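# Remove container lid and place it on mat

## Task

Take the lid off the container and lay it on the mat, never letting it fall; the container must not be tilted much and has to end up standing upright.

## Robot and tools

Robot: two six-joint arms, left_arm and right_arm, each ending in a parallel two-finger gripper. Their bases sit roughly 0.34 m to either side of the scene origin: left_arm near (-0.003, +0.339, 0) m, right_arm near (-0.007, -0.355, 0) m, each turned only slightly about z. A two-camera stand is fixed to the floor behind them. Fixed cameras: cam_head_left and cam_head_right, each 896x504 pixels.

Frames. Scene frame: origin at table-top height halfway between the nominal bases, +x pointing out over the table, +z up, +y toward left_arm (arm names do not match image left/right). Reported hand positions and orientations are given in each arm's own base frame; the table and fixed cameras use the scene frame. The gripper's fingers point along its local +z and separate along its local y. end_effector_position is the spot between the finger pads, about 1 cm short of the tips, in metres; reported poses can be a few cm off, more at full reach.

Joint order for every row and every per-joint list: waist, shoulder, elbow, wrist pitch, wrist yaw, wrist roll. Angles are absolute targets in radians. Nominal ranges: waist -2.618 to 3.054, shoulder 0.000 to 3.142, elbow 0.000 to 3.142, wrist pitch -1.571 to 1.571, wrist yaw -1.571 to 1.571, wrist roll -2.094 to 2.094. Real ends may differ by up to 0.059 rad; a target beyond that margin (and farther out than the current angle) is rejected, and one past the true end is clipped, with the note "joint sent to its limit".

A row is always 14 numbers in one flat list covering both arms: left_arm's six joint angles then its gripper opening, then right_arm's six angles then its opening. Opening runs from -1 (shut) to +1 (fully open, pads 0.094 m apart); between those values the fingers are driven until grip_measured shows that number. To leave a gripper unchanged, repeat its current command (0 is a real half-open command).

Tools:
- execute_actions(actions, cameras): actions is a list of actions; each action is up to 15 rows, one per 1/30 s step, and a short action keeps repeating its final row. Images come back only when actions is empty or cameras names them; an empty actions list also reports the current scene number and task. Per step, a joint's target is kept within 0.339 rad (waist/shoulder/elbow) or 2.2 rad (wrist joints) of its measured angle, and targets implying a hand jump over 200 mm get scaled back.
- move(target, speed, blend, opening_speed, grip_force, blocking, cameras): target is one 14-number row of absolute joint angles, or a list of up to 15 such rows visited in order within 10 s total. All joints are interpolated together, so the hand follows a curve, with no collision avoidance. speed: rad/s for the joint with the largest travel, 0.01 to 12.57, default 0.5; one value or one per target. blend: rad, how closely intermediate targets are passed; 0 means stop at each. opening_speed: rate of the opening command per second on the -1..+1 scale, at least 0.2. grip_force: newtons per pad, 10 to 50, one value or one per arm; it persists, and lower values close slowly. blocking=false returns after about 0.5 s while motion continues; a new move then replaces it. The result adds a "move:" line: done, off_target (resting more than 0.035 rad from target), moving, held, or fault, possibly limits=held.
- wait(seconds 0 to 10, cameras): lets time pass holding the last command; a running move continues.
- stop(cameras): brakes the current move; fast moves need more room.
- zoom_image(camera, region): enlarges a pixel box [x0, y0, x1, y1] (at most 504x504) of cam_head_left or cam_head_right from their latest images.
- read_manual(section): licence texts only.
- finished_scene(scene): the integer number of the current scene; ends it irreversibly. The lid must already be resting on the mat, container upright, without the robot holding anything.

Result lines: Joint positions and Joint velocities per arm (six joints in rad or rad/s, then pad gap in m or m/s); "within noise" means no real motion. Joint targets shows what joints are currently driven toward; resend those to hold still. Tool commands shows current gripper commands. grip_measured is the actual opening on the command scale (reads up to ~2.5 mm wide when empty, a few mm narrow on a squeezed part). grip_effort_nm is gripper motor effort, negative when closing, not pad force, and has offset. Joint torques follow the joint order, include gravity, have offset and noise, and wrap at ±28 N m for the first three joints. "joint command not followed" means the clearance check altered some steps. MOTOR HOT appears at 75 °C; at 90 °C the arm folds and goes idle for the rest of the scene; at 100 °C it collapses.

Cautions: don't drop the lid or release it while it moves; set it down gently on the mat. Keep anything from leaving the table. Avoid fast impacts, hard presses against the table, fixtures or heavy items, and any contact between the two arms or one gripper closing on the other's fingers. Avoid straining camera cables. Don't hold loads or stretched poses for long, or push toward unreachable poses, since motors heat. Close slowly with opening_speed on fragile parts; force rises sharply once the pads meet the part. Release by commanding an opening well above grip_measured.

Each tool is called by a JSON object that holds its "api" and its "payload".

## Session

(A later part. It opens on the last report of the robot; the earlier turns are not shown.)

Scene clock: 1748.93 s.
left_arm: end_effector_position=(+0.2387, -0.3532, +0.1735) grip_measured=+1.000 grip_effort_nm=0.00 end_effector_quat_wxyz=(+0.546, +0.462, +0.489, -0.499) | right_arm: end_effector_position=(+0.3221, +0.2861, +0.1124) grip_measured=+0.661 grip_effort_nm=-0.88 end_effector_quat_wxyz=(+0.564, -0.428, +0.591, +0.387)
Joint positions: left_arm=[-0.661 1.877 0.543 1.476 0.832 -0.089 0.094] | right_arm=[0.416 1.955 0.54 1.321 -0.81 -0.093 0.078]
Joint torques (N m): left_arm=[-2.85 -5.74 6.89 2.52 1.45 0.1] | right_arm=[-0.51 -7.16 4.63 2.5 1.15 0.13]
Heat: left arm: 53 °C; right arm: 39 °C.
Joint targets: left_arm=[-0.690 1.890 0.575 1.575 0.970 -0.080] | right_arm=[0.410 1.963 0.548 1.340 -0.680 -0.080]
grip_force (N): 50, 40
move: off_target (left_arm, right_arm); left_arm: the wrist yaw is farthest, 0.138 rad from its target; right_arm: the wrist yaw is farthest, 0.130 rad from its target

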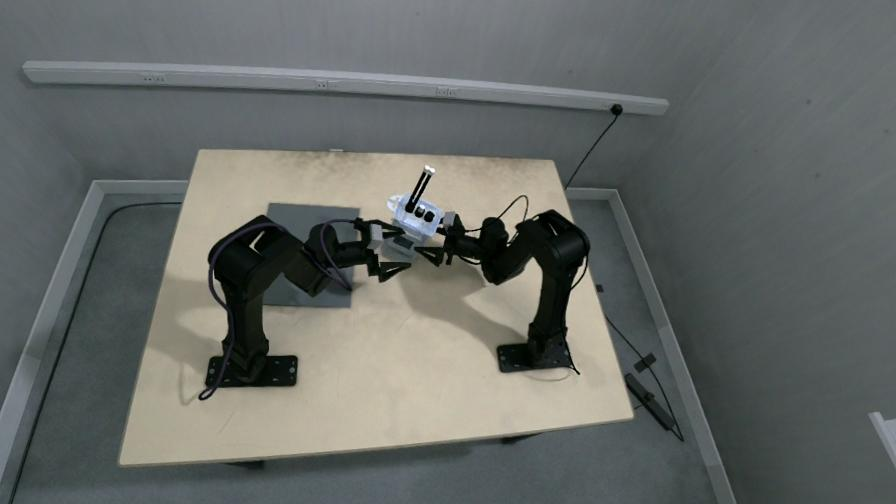

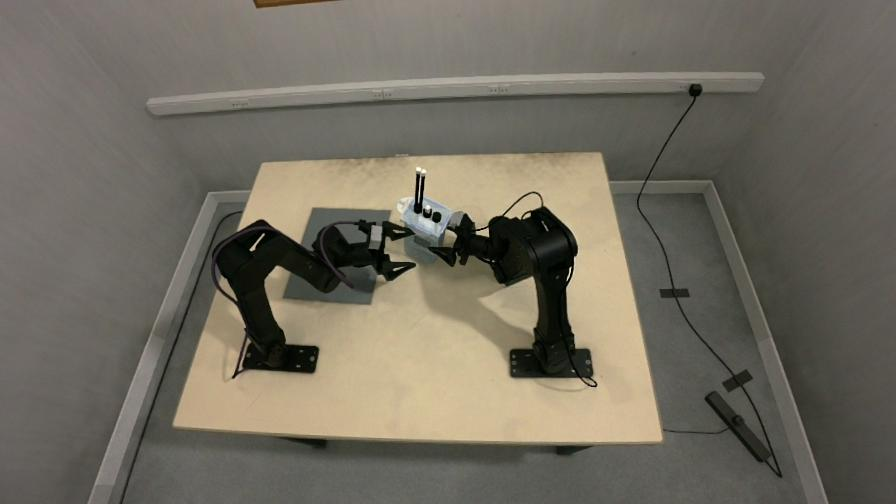

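{"api": "move", "payload": {"target": [[-0.69,1.91,0.575,1.55,0.95,-0.08,1.0,0.41,1.963,0.548,1.34,-0.68,-0.08,0.0]], "speed": [0.06], "grip_force": [50, 50], "cameras": ["all"]}}

{"api": "zoom_image", "payload": {"camera": "cam_head_right", "region": [390, 150, 490, 250]}}

Scene clock: 1762.63 s.
left_arm: end_effector_position=(+0.2109, -0.3609, +0.1655) grip_measured=+1.000 grip_effort_nm=0.00 end_effector_quat_wxyz=(+0.506, +0.499, +0.463, -0.530) | right_arm: end_effector_position=(+0.3363, +0.2803, +0.1121) grip_measured=+0.652 grip_effort_nm=-1.06 end_effector_quat_wxyz=(+0.577, -0.399, +0.612, +0.365)
Joint positions: left_arm=[-0.689 1.895 0.547 1.476 0.939 -0.089 0.094] | right_arm=[0.416 1.955 0.54 1.325 -0.724 -0.075 0.078]
Joint torques (N m): left_arm=[-0.14 -5.67 6.37 2.22 0.09 0.1] | right_arm=[-0.5 -7.19 4.68 2.51 0.37 -0.08]
Heat: left arm: 53 °C; right arm: 40 °C.
Joint targets: left_arm=[-0.690 1.910 0.575 1.550 0.950 -0.080] | right_arm=[0.410 1.963 0.548 1.340 -0.680 -0.080]
move: off_target (left_arm, right_arm); left_arm: the wrist pitch is farthest, 0.074 rad from its target; right_arm: the wrist yaw is farthest, 0.044 rad from its target

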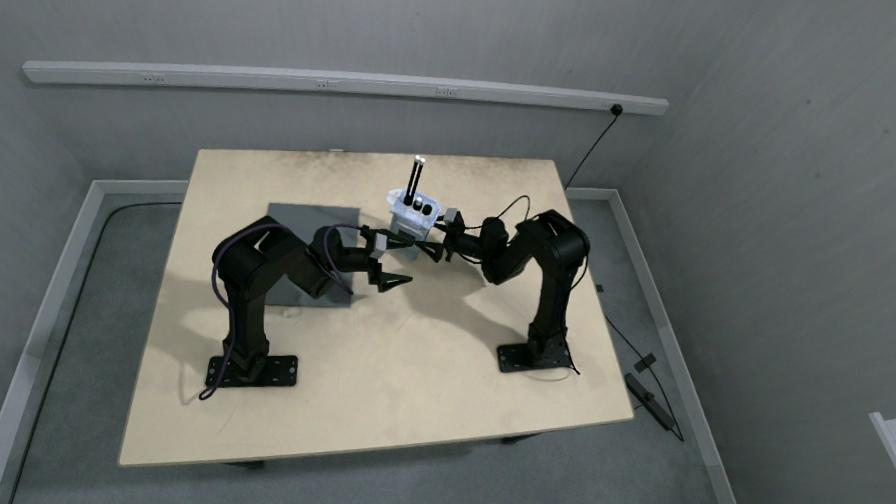

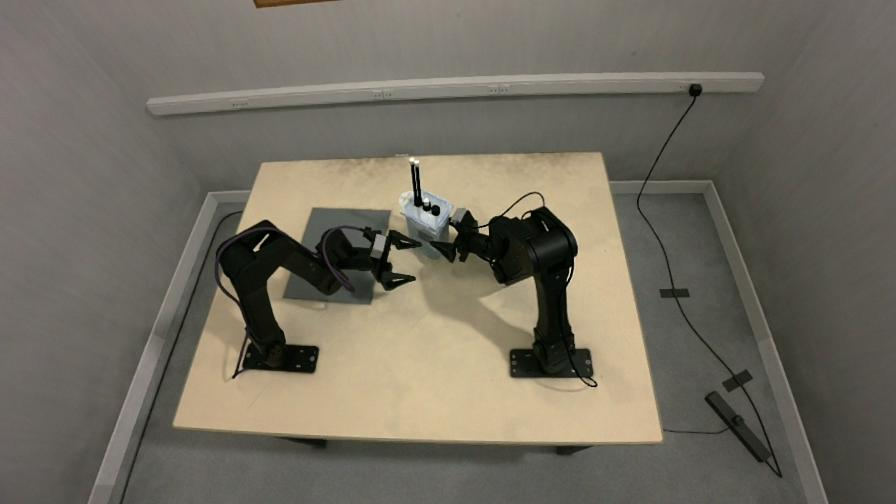

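Scaled by 5.040 from the camera's 896x504 image, which has a finer 1280x720 frame.

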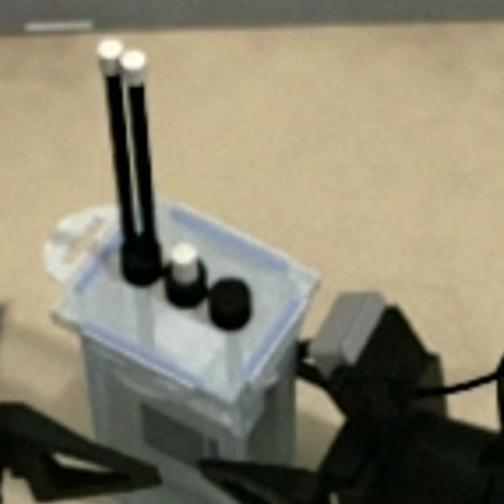

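{"api": "move", "payload": {"target": [[-0.62,1.85,0.45,1.5,1.1,-0.08,1.0,0.425,1.963,0.548,1.34,-0.80,-0.08,0.0]], "speed": [0.2], "cameras": ["all"]}}

{"api": "zoom_image", "payload": {"camera": "cam_head_left", "region": [370, 150, 470, 250]}}

{"api": "zoom_image", "payload": {"camera": "cam_head_right", "region": [380, 150, 480, 250]}}

Scene clock: 1781.53 s.
left_arm: end_effector_position=(+0.1919, -0.3342, +0.1433) grip_measured=+1.000 grip_effort_nm=0.00 end_effector_quat_wxyz=(+0.455, +0.518, +0.470, -0.551) | right_arm: end_effector_position=(+0.3295, +0.2833, +0.1125) grip_measured=+0.652 grip_effort_nm=-1.06 end_effector_quat_wxyz=(+0.570, -0.411, +0.603, +0.377)
Joint positions: left_arm=[-0.625 1.886 0.463 1.471 1.088 -0.089 0.094] | right_arm=[0.416 1.955 0.54 1.325 -0.766 -0.077 0.078]
Joint torques (N m): left_arm=[0.44 -9.17 2.43 1.69 0.12 0.09] | right_arm=[0.73 -7.19 4.67 2.5 -0.42 -0.05]
Motor temperatures (°C): left_arm=[28 41 32 50 26 26 26] | right_arm=[25 33 34 40 29 28 30]
Heat: left arm: 50 °C; right arm: 40 °C.
Joint targets: left_arm=[-0.620 1.850 0.450 1.500 1.100 -0.080] | right_arm=[0.425 1.963 0.548 1.340 -0.800 -0.080]
move: off_target (left_arm); left_arm: the shoulder is farthest, 0.036 rad from its target

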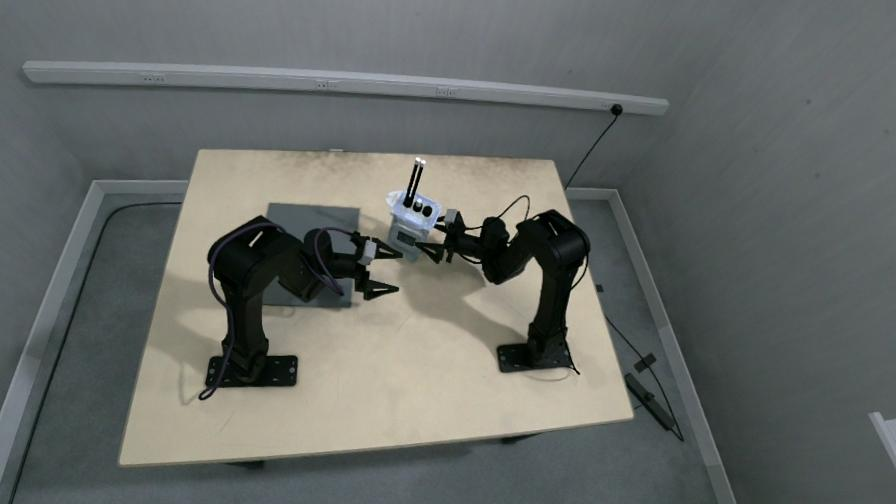

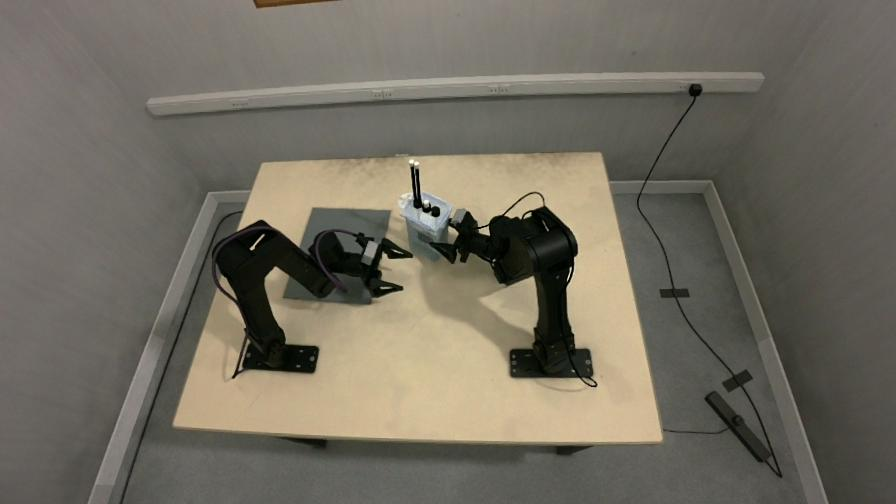

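Scaled by 5.040 from the camera's 896x504 image, which has a finer 1280x720 frame.

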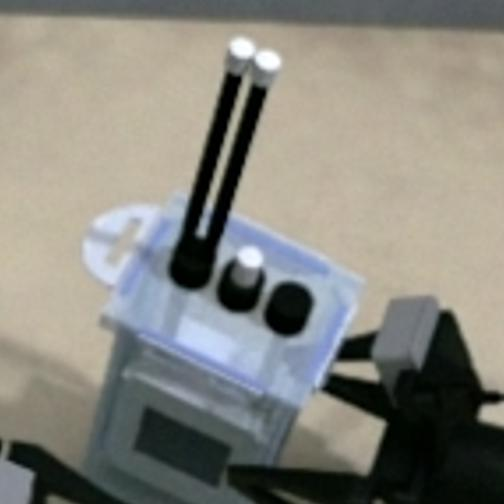

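Scaled by 5.040 from the camera's 896x504 image, which has a finer 1280x720 frame.

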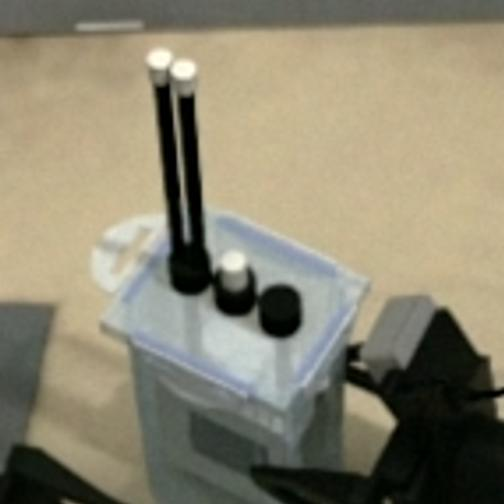

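{"api": "move", "payload": {"target": [[-0.62,1.82,0.45,1.5,1.1,-0.08,1.0,0.425,1.963,0.548,1.34,-0.80,-0.08,0.63]], "speed": [0.2], "grip_force": [50, 10], "cameras": ["all"]}}

{"api": "zoom_image", "payload": {"camera": "cam_head_left", "region": [370, 150, 470, 250]}}

Scene clock: 1791.17 s.
left_arm: end_effector_position=(+0.1910, -0.3336, +0.1536) grip_measured=+1.000 grip_effort_nm=0.00 end_effector_quat_wxyz=(+0.466, +0.520, +0.459, -0.549) | right_arm: end_effector_position=(+0.3269, +0.2843, +0.1115) grip_measured=+0.675 grip_effort_nm=-0.33 end_effector_quat_wxyz=(+0.565, -0.415, +0.601, +0.382)
Joint positions: left_arm=[-0.625 1.855 0.463 1.47 1.089 -0.089 0.094] | right_arm=[0.416 1.955 0.54 1.319 -0.781 -0.078 0.079]
Joint torques (N m): left_arm=[0.49 -8.96 2.59 1.69 0.11 0.09] | right_arm=[0.73 -7.19 4.66 2.56 -0.27 -0.04]
Heat: left arm: 48 °C; right arm: 40 °C.
Joint targets: left_arm=[-0.620 1.820 0.450 1.500 1.100 -0.080] | right_arm=[0.425 1.963 0.548 1.340 -0.800 -0.080]
grip_force (N): 50, 10
move: done

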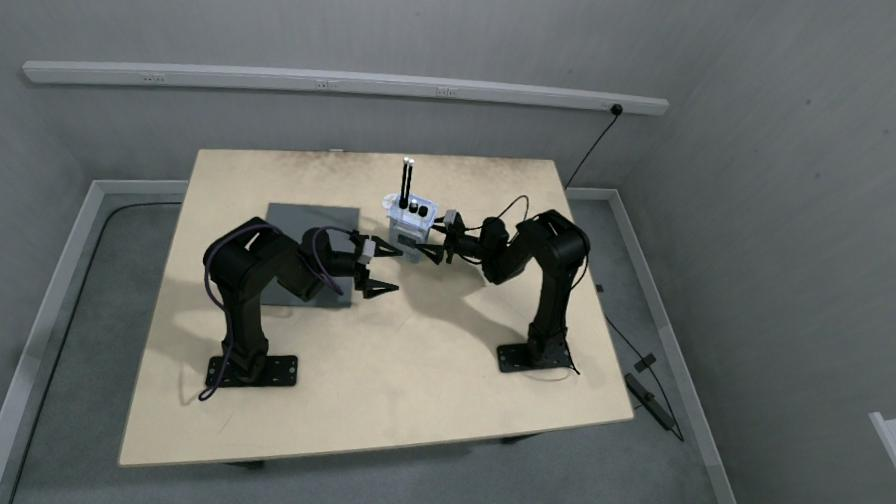

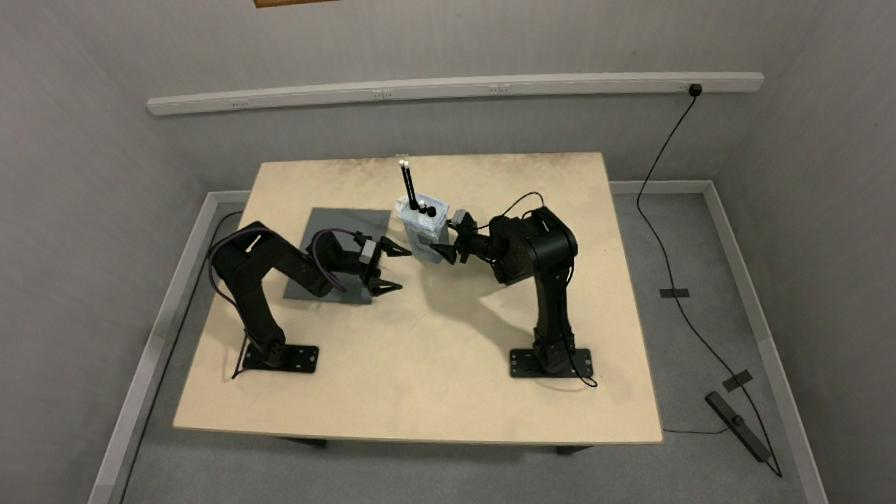

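Scaled by 5.040 from the camera's 896x504 image, which has a finer 1280x720 frame.

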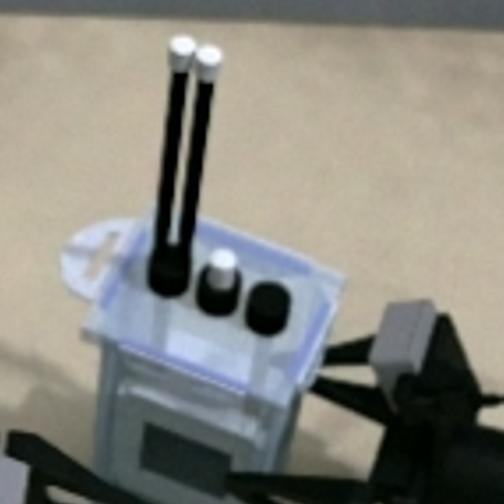

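{"api": "move", "payload": {"target": [[-0.62,1.82,0.45,1.5,1.1,-0.08,1.0,0.419,1.963,0.548,1.34,-0.79,-0.08,1.0],[-0.62,1.82,0.45,1.5,1.1,-0.08,1.0,0.470,1.865,0.64,1.205,-0.735,-0.063,1.0]], "speed": [0.2,0.12], "grip_force": [50, 50], "cameras": ["all"]}}

{"api": "zoom_image", "payload": {"camera": "cam_head_left", "region": [370, 170, 470, 270]}}

{"api": "zoom_image", "payload": {"camera": "cam_head_right", "region": [380, 170, 480, 270]}}

Scene clock: 1824.37 s.
left_arm: end_effector_position=(+0.1910, -0.3336, +0.1536) grip_measured=+1.000 grip_effort_nm=0.00 end_effector_quat_wxyz=(+0.466, +0.520, +0.459, -0.549) | right_arm: end_effector_position=(+0.3336, +0.3039, +0.1430) grip_measured=+0.998 grip_effort_nm=0.10 end_effector_quat_wxyz=(+0.579, -0.419, +0.585, +0.384)
Joint positions: left_arm=[-0.625 1.855 0.463 1.47 1.089 -0.089 0.094] | right_arm=[0.462 1.887 0.614 1.224 -0.744 -0.069 0.094]
Joint torques (N m): left_arm=[0.47 -8.96 2.61 1.69 0.11 0.1] | right_arm=[0.59 -9.83 6.95 2.18 0.01 0.07]
Motor temperatures (°C): left_arm=[28 44 31 44 25 26 26] | right_arm=[25 33 34 39 28 28 29]
Heat: left arm: 44 °C; right arm: 39 °C.
Joint targets: left_arm=[-0.620 1.820 0.450 1.500 1.100 -0.080] | right_arm=[0.470 1.865 0.640 1.205 -0.735 -0.063]
move: done

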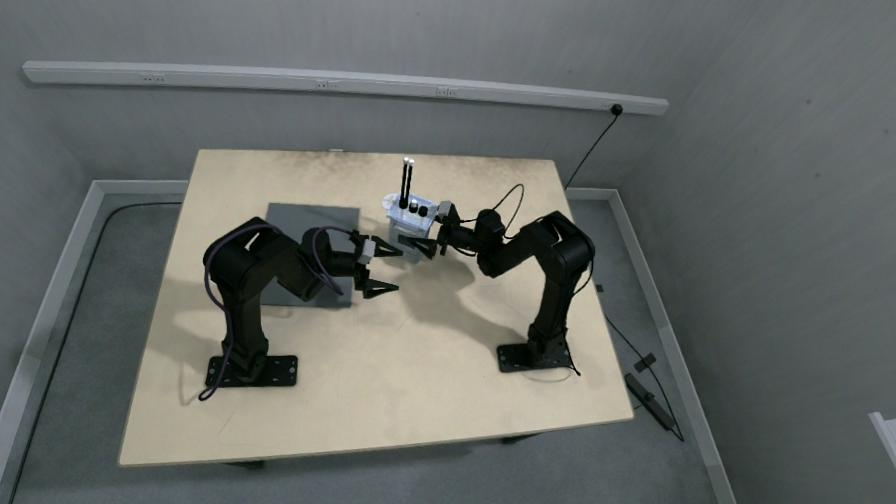

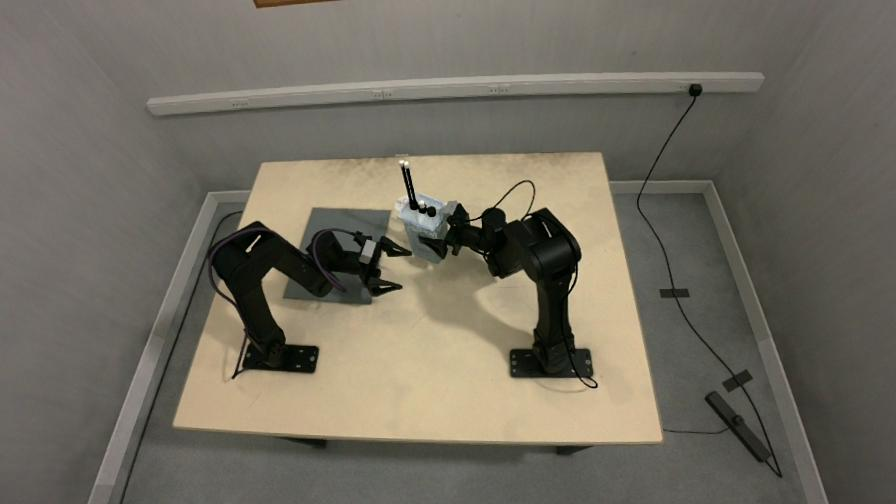

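Scaled by 5.040 from the camera's 896x504 image, which has a finer 1280x720 frame.

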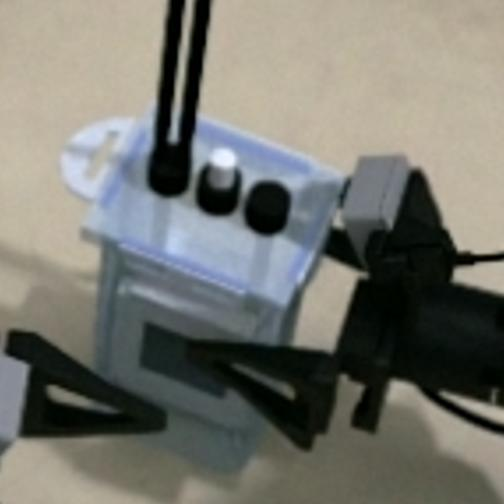

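Scaled by 5.040 from the camera's 896x504 image, which has a finer 1280x720 frame.

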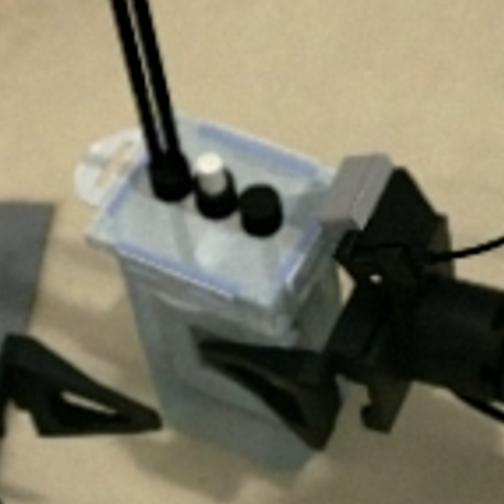

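{"api": "move", "payload": {"target": [[-0.62,1.82,0.45,1.5,1.1,-0.08,1.0,0.470,1.943,0.64,1.205,-0.735,-0.063,1.0],[-0.62,1.82,0.45,1.5,1.1,-0.08,1.0,0.470,1.943,0.64,1.205,-0.735,-0.063,0.0]], "speed": [0.12,0.12], "opening_speed": 0.3, "cameras": ["all"]}}

{"api": "zoom_image", "payload": {"camera": "cam_head_left", "region": [370, 170, 470, 270]}}

{"api": "zoom_image", "payload": {"camera": "cam_head_right", "region": [380, 170, 480, 270]}}

Scene clock: 1836.43 s.
left_arm: end_effector_position=(+0.1910, -0.3336, +0.1536) grip_measured=+1.000 grip_effort_nm=0.00 end_effector_quat_wxyz=(+0.466, +0.520, +0.459, -0.549) | right_arm: end_effector_position=(+0.3349, +0.3039, +0.1247) grip_measured=+0.693 grip_effort_nm=-1.06 end_effector_quat_wxyz=(+0.563, -0.416, +0.602, +0.385)
Joint positions: left_arm=[-0.625 1.855 0.463 1.47 1.089 -0.089 0.094] | right_arm=[0.462 1.929 0.614 1.22 -0.74 -0.069 0.08]
Joint torques (N m): left_arm=[0.47 -8.94 2.61 1.7 0.11 0.09] | right_arm=[0.59 -6.99 6.72 2.18 -0.01 0.06]
Heat: left arm: 44 °C; right arm: 38 °C.
Joint targets: left_arm=[-0.620 1.820 0.450 1.500 1.100 -0.080] | right_arm=[0.470 1.943 0.640 1.205 -0.735 -0.063]
move: done

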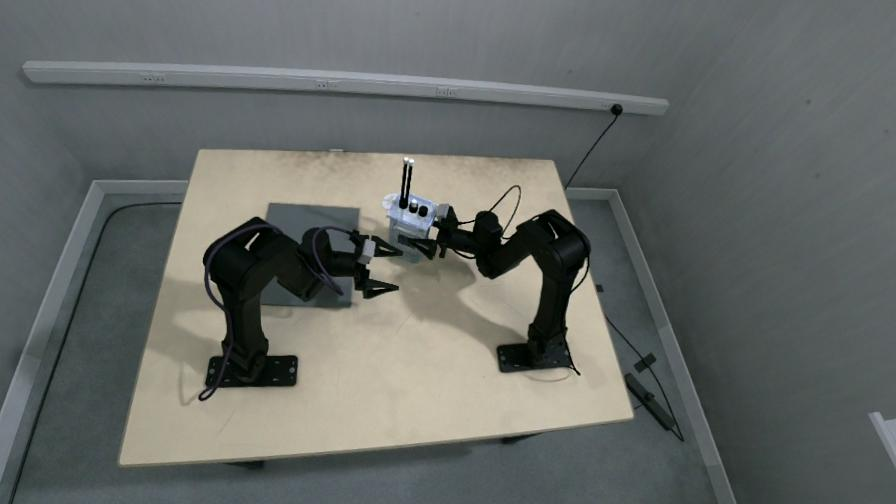

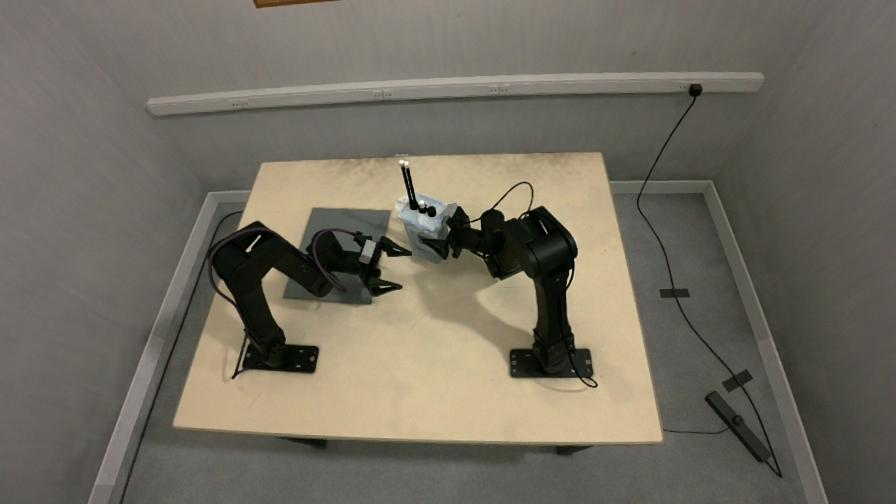

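Scaled by 5.040 from the camera's 896x504 image, which has a finer 1280x720 frame.

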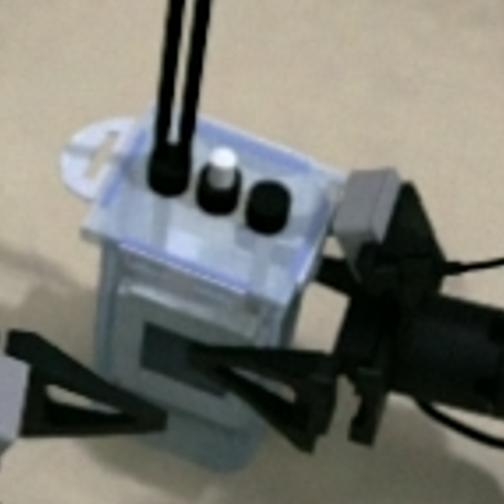

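Scaled by 5.040 from the camera's 896x504 image, which has a finer 1280x720 frame.

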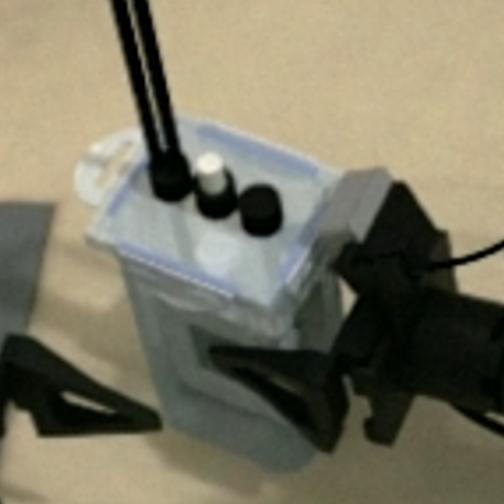

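{"api": "move", "payload": {"target": [[-0.55,1.82,0.52,1.54,0.97,-0.08,1.0,0.470,1.943,0.64,1.205,-0.735,-0.063,0.0],[-0.565,1.911,0.572,1.55,0.89,-0.08,1.0,0.470,1.943,0.64,1.205,-0.735,-0.063,0.0],[-0.56,1.915,0.577,1.55,0.80,-0.08,1.0,0.472,1.943,0.64,1.205,-0.76,-0.063,0.0]], "speed": [0.2,0.15,0.08]}}

{"api": "move", "payload": {"target": [[-0.615,1.915,0.592,1.56,0.745,-0.08,1.0,0.475,1.943,0.64,1.205,-0.78,-0.063,0.0]], "speed": [0.06], "cameras": ["all"]}}

{"api": "zoom_image", "payload": {"camera": "cam_head_left", "region": [380, 200, 430, 250]}}

{"api": "zoom_image", "payload": {"camera": "cam_head_right", "region": [390, 200, 440, 250]}}

Scene clock: 1858.27 s.
left_arm: end_effector_position=(+0.2713, -0.3287, +0.1682) grip_measured=+1.000 grip_effort_nm=0.00 end_effector_quat_wxyz=(+0.563, +0.440, +0.513, -0.475) | right_arm: end_effector_position=(+0.3364, +0.3037, +0.1254) grip_measured=+0.693 grip_effort_nm=-1.06 end_effector_quat_wxyz=(+0.563, -0.412, +0.604, +0.385)
Joint positions: left_arm=[-0.562 1.89 0.544 1.476 0.843 -0.088 0.094] | right_arm=[0.462 1.929 0.616 1.22 -0.733 -0.06 0.08]
Joint torques (N m): left_arm=[0.1 -4.93 6.91 2.26 -0.47 0.09] | right_arm=[0.75 -6.99 6.56 2.18 -0.31 -0.1]
Heat: left arm: 44 °C; right arm: 36 °C.
Joint targets: left_arm=[-0.560 1.915 0.577 1.550 0.800 -0.080] | right_arm=[0.472 1.943 0.640 1.205 -0.760 -0.063]
move: off_target (left_arm); left_arm: the wrist pitch is farthest, 0.074 rad from its target

Scene clock: 1859.53 s.
left_arm: end_effector_position=(+0.2680, -0.3399, +0.1711) grip_measured=+1.000 grip_effort_nm=0.00 end_effector_quat_wxyz=(+0.570, +0.432, +0.515, -0.472) | right_arm: end_effector_position=(+0.3373, +0.3033, +0.1253) grip_measured=+0.693 grip_effort_nm=-1.06 end_effector_quat_wxyz=(+0.563, -0.409, +0.606, +0.385)
Joint positions: left_arm=[-0.609 1.89 0.549 1.477 0.776 -0.088 0.094] | right_arm=[0.462 1.929 0.616 1.22 -0.728 -0.056 0.08]
Joint torques (N m): left_arm=[-0.59 -5 7.84 2.39 -0.33 0.1] | right_arm=[1.01 -7.01 6.56 2.18 -0.54 -0.12]
Heat: left arm: 44 °C; right arm: 36 °C.
Joint targets: left_arm=[-0.615 1.915 0.592 1.560 0.745 -0.080] | right_arm=[0.475 1.943 0.640 1.205 -0.780 -0.063]
move: off_target (left_arm, right_arm); left_arm: the wrist pitch is farthest, 0.083 rad from its target; right_arm: the wrist yaw is farthest, 0.052 rad from its target

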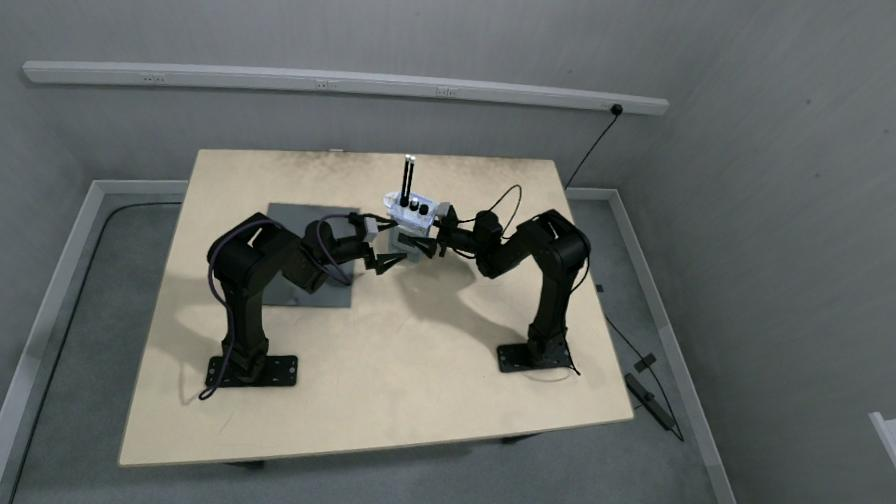

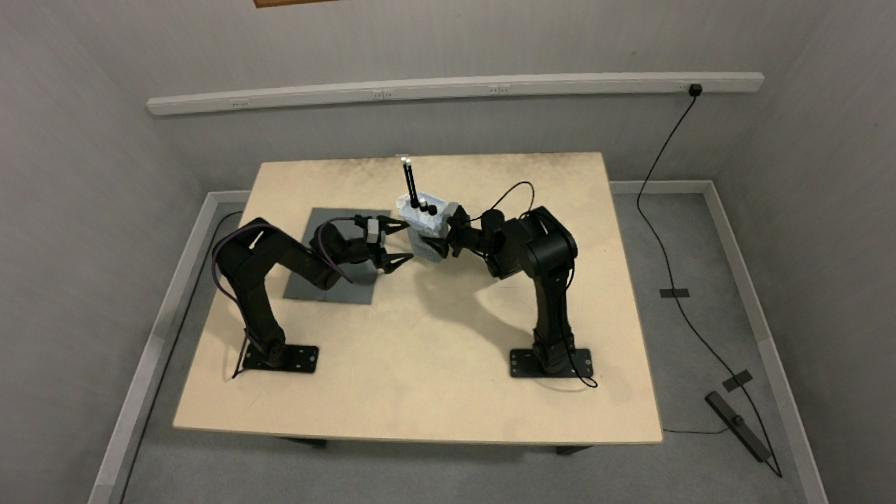

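Scaled by 10.080 from the camera's 896x504 image, which has a finer 1280x720 frame.

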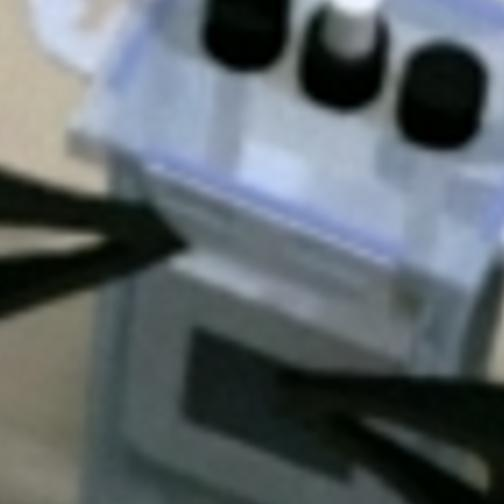

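Scaled by 10.080 from the camera's 896x504 image, which has a finer 1280x720 frame.

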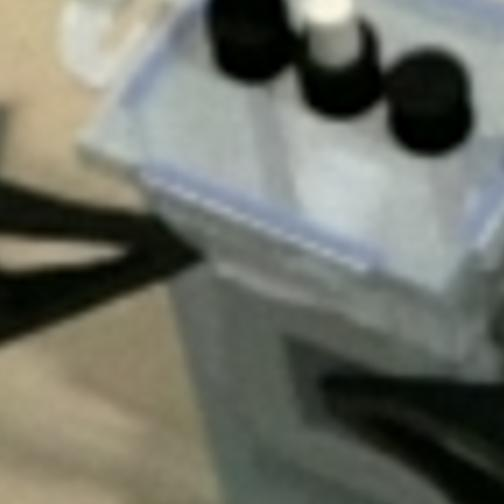

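{"api": "move", "payload": {"target": [[-0.61,1.93,0.585,1.56,0.755,-0.08,1.0,0.475,1.943,0.64,1.205,-0.78,-0.063,0.0],[-0.66,1.925,0.61,1.575,0.69,-0.08,1.0,0.478,1.943,0.64,1.205,-0.81,-0.063,0.0]], "speed": [0.06,0.06], "cameras": ["all"]}}

{"api": "zoom_image", "payload": {"camera": "cam_head_left", "region": [380, 200, 430, 250]}}

{"api": "zoom_image", "payload": {"camera": "cam_head_right", "region": [390, 200, 440, 250]}}

Scene clock: 1870.37 s.
left_arm: end_effector_position=(+0.2662, -0.3492, +0.1677) grip_measured=+1.000 grip_effort_nm=0.00 end_effector_quat_wxyz=(+0.573, +0.425, +0.522, -0.468) | right_arm: end_effector_position=(+0.3378, +0.3029, +0.1253) grip_measured=+0.693 grip_effort_nm=-1.06 end_effector_quat_wxyz=(+0.562, -0.406, +0.608, +0.386)
Joint positions: left_arm=[-0.649 1.905 0.552 1.478 0.715 -0.085 0.094] | right_arm=[0.461 1.929 0.616 1.22 -0.727 -0.048 0.08]
Joint torques (N m): left_arm=[-1.07 -5.42 9.13 2.56 -0.28 0.06] | right_arm=[1.35 -7.02 6.56 2.18 -0.83 -0.2]
Heat: left arm: 46 °C; right arm: 36 °C.
Joint targets: left_arm=[-0.660 1.925 0.610 1.575 0.690 -0.080] | right_arm=[0.478 1.943 0.640 1.205 -0.810 -0.063]
move: off_target (left_arm, right_arm); left_arm: the wrist pitch is farthest, 0.097 rad from its target; right_arm: the wrist yaw is farthest, 0.083 rad from its target

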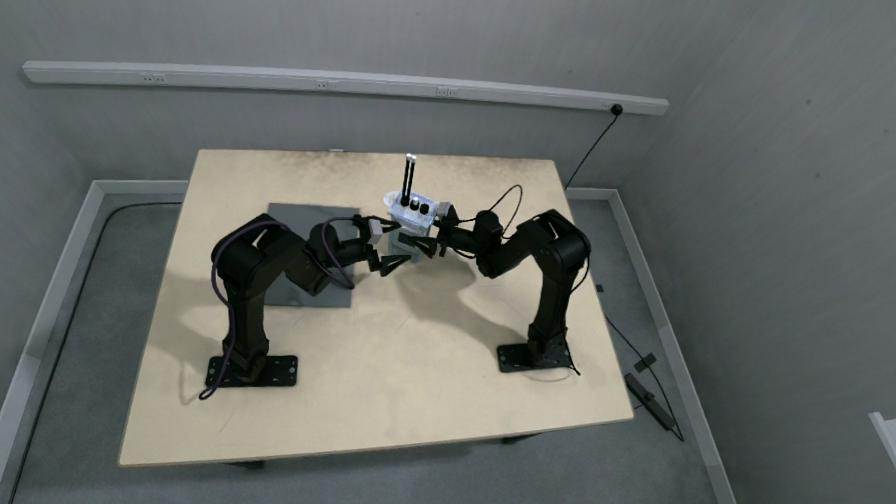

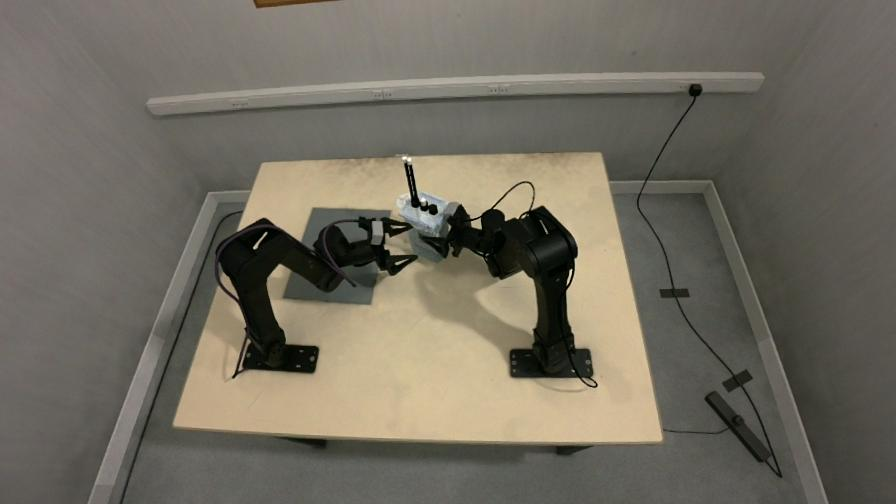

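Scaled by 10.080 from the camera's 896x504 image, which has a finer 1280x720 frame.

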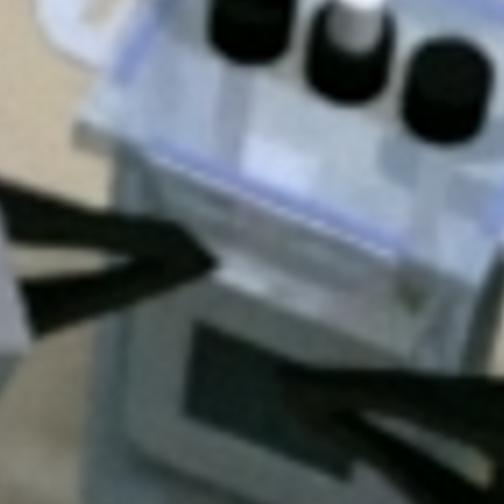

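Scaled by 10.080 from the camera's 896x504 image, which has a finer 1280x720 frame.

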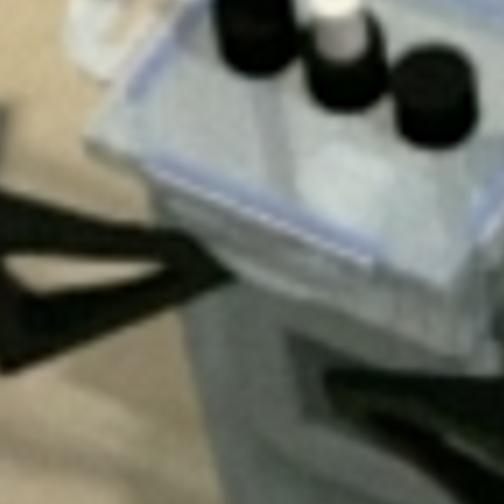

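{"api": "move", "payload": {"target": [[-0.68,1.925,0.62,1.575,0.675,-0.08,1.0,0.478,1.943,0.64,1.205,-0.81,-0.063,0.0],[-0.69,1.925,0.61,1.575,0.78,-0.08,1.0,0.470,1.943,0.64,1.205,-0.735,-0.063,0.0],[-0.70,1.92,0.605,1.575,0.86,-0.08,1.0,0.463,1.943,0.64,1.205,-0.67,-0.063,0.0]], "speed": [0.06,0.08,0.06], "cameras": ["all"]}}

{"api": "zoom_image", "payload": {"camera": "cam_head_left", "region": [380, 150, 480, 250]}}

{"api": "zoom_image", "payload": {"camera": "cam_head_right", "region": [390, 200, 440, 250]}}

Scene clock: 1882.13 s.
left_arm: end_effector_position=(+0.2314, -0.3669, +0.1695) grip_measured=+1.000 grip_effort_nm=0.00 end_effector_quat_wxyz=(+0.534, +0.475, +0.477, -0.512) | right_arm: end_effector_position=(+0.3415, +0.3009, +0.1250) grip_measured=+0.692 grip_effort_nm=-1.06 end_effector_quat_wxyz=(+0.569, -0.404, +0.610, +0.376)
Joint positions: left_arm=[-0.693 1.917 0.58 1.479 0.849 -0.088 0.094] | right_arm=[0.459 1.929 0.616 1.22 -0.708 -0.062 0.08]
Joint torques (N m): left_arm=[-0.72 -6.79 6.17 2.49 0.05 0.09] | right_arm=[0.25 -7.01 6.57 2.2 0.26 -0.03]
Heat: left arm: 48 °C; right arm: 36 °C.
Joint targets: left_arm=[-0.700 1.920 0.605 1.575 0.860 -0.080] | right_arm=[0.463 1.943 0.640 1.205 -0.670 -0.063]
move: off_target (left_arm, right_arm); left_arm: the wrist pitch is farthest, 0.096 rad from its target; right_arm: the wrist yaw is farthest, 0.038 rad from its target

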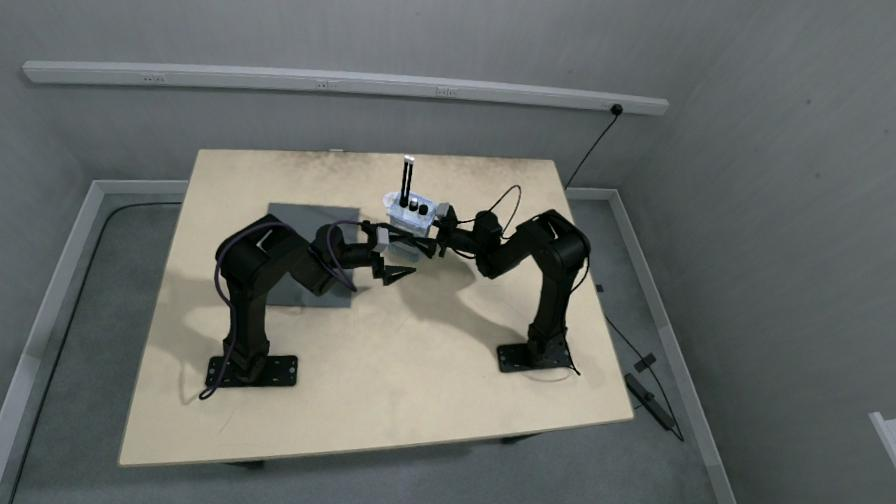

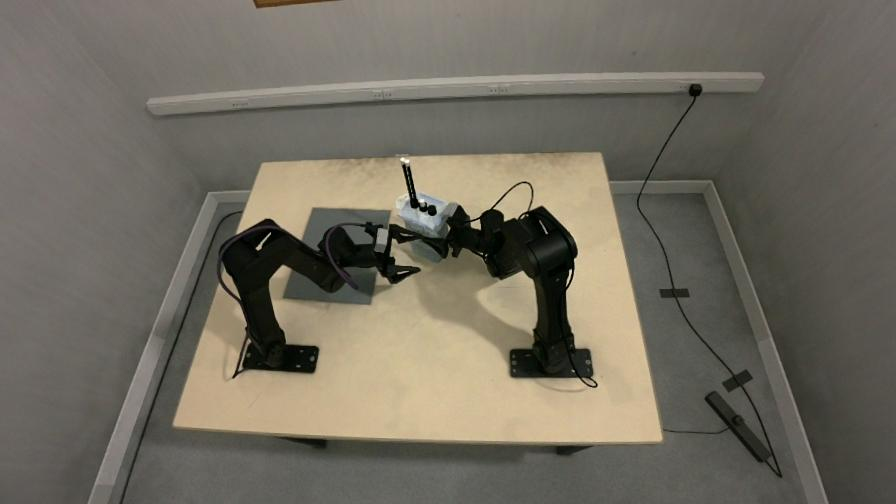

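Scaled by 5.040 from the camera's 896x504 image, which has a finer 1280x720 frame.

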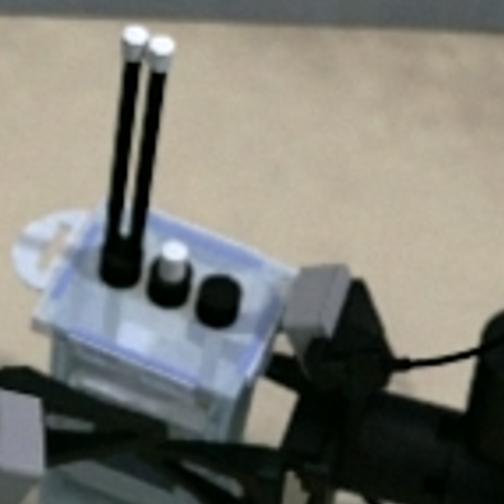

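Scaled by 10.080 from the camera's 896x504 image, which has a finer 1280x720 frame.

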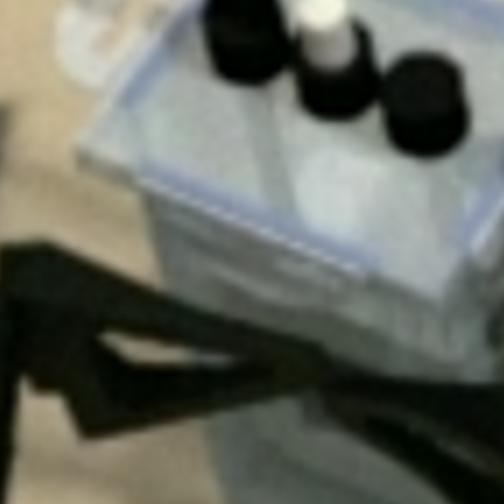

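{"api": "move", "payload": {"target": [[-0.66,1.93,0.53,1.55,1.0,-0.08,1.0,0.470,1.943,0.64,1.205,-0.735,-0.063,0.0],[-0.55,1.82,0.52,1.54,0.97,-0.08,1.0,0.470,1.943,0.64,1.205,-0.735,-0.063,0.0],[-0.565,1.911,0.572,1.55,0.89,-0.08,1.0,0.470,1.943,0.64,1.205,-0.735,-0.063,0.0],[-0.56,1.915,0.577,1.55,0.80,-0.08,1.0,0.472,1.943,0.64,1.205,-0.76,-0.063,0.0]], "speed": [0.25,0.25,0.15,0.08]}}

{"api": "move", "payload": {"target": [[-0.615,1.920,0.592,1.56,0.742,-0.08,1.0,0.475,1.943,0.64,1.205,-0.78,-0.063,0.0],[-0.655,1.90,0.615,1.575,0.69,-0.08,1.0,0.478,1.943,0.64,1.205,-0.81,-0.063,0.0]], "speed": [0.06,0.06], "cameras": ["all"]}}

{"api": "zoom_image", "payload": {"camera": "cam_head_left", "region": [380, 200, 430, 250]}}

{"api": "zoom_image", "payload": {"camera": "cam_head_right", "region": [390, 200, 440, 250]}}

Scene clock: 1899.93 s.
left_arm: end_effector_position=(+0.2732, -0.3281, +0.1686) grip_measured=+1.000 grip_effort_nm=0.00 end_effector_quat_wxyz=(+0.566, +0.438, +0.515, -0.473) | right_arm: end_effector_position=(+0.3376, +0.3034, +0.1250) grip_measured=+0.692 grip_effort_nm=-1.06 end_effector_quat_wxyz=(+0.566, -0.412, +0.605, +0.381)
Joint positions: left_arm=[-0.56 1.891 0.545 1.476 0.837 -0.088 0.094] | right_arm=[0.463 1.929 0.616 1.219 -0.724 -0.068 0.08]
Joint torques (N m): left_arm=[-0.06 -4.96 6.82 2.26 -0.43 0.08] | right_arm=[0.7 -7.01 6.56 2.2 -0.38 0.04]
Motor temperatures (°C): left_arm=[28 41 32 49 25 26 26] | right_arm=[25 32 35 35 28 28 30]
Heat: left arm: 49 °C; right arm: 35 °C.
Joint targets: left_arm=[-0.560 1.915 0.577 1.550 0.800 -0.080] | right_arm=[0.472 1.943 0.640 1.205 -0.760 -0.063]
move: off_target (left_arm, right_arm); left_arm: the wrist pitch is farthest, 0.074 rad from its target; right_arm: the wrist yaw is farthest, 0.036 rad from its target

Scene clock: 1902.47 s.
left_arm: end_effector_position=(+0.2719, -0.3463, +0.1732) grip_measured=+1.000 grip_effort_nm=0.00 end_effector_quat_wxyz=(+0.582, +0.418, +0.522, -0.463) | right_arm: end_effector_position=(+0.3399, +0.3013, +0.1256) grip_measured=+0.692 grip_effort_nm=-1.06 end_effector_quat_wxyz=(+0.564, -0.401, +0.611, +0.385)
Joint positions: left_arm=[-0.639 1.895 0.557 1.478 0.704 -0.087 0.094] | right_arm=[0.458 1.929 0.616 1.222 -0.721 -0.041 0.08]
Joint torques (N m): left_arm=[-1.55 -6.56 9.24 2.56 -0.17 0.07] | right_arm=[1.63 -6.99 6.57 2.17 -0.89 -0.28]
Heat: left arm: 49 °C; right arm: 35 °C.
Joint targets: left_arm=[-0.655 1.900 0.615 1.575 0.690 -0.080] | right_arm=[0.478 1.943 0.640 1.205 -0.810 -0.063]
move: off_target (left_arm, right_arm); left_arm: the wrist pitch is farthest, 0.097 rad from its target; right_arm: the wrist yaw is farthest, 0.089 rad from its target

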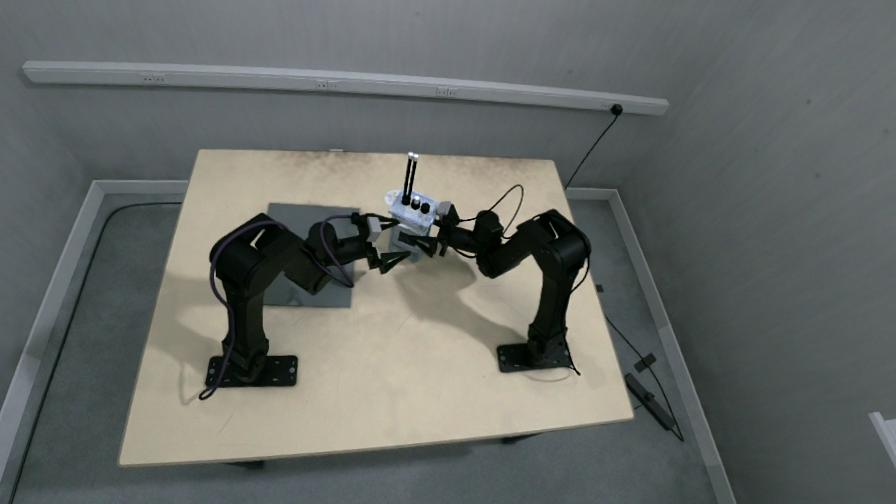

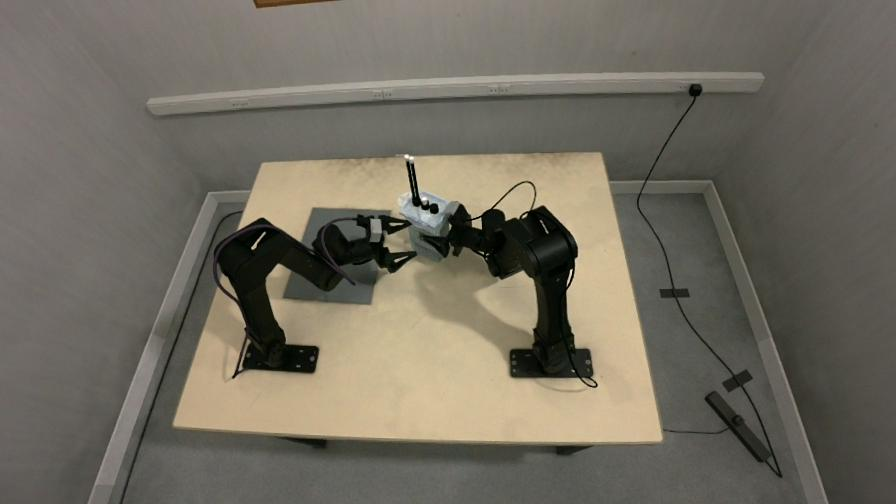

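Scaled by 10.080 from the camera's 896x504 image, which has a finer 1280x720 frame.

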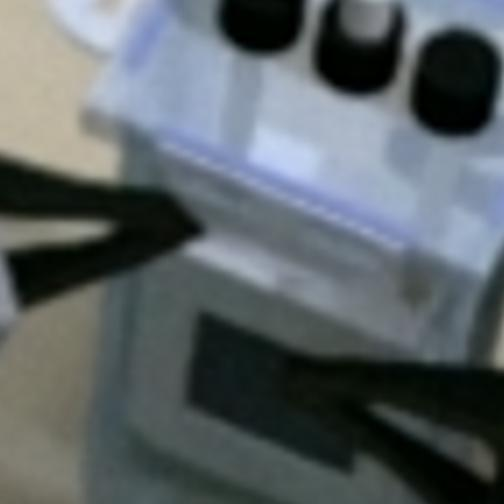

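Scaled by 10.080 from the camera's 896x504 image, which has a finer 1280x720 frame.

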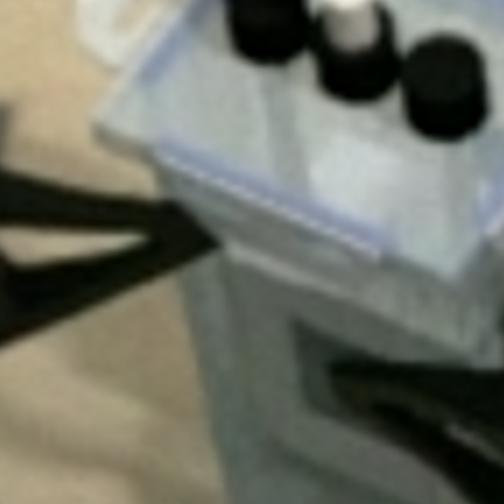

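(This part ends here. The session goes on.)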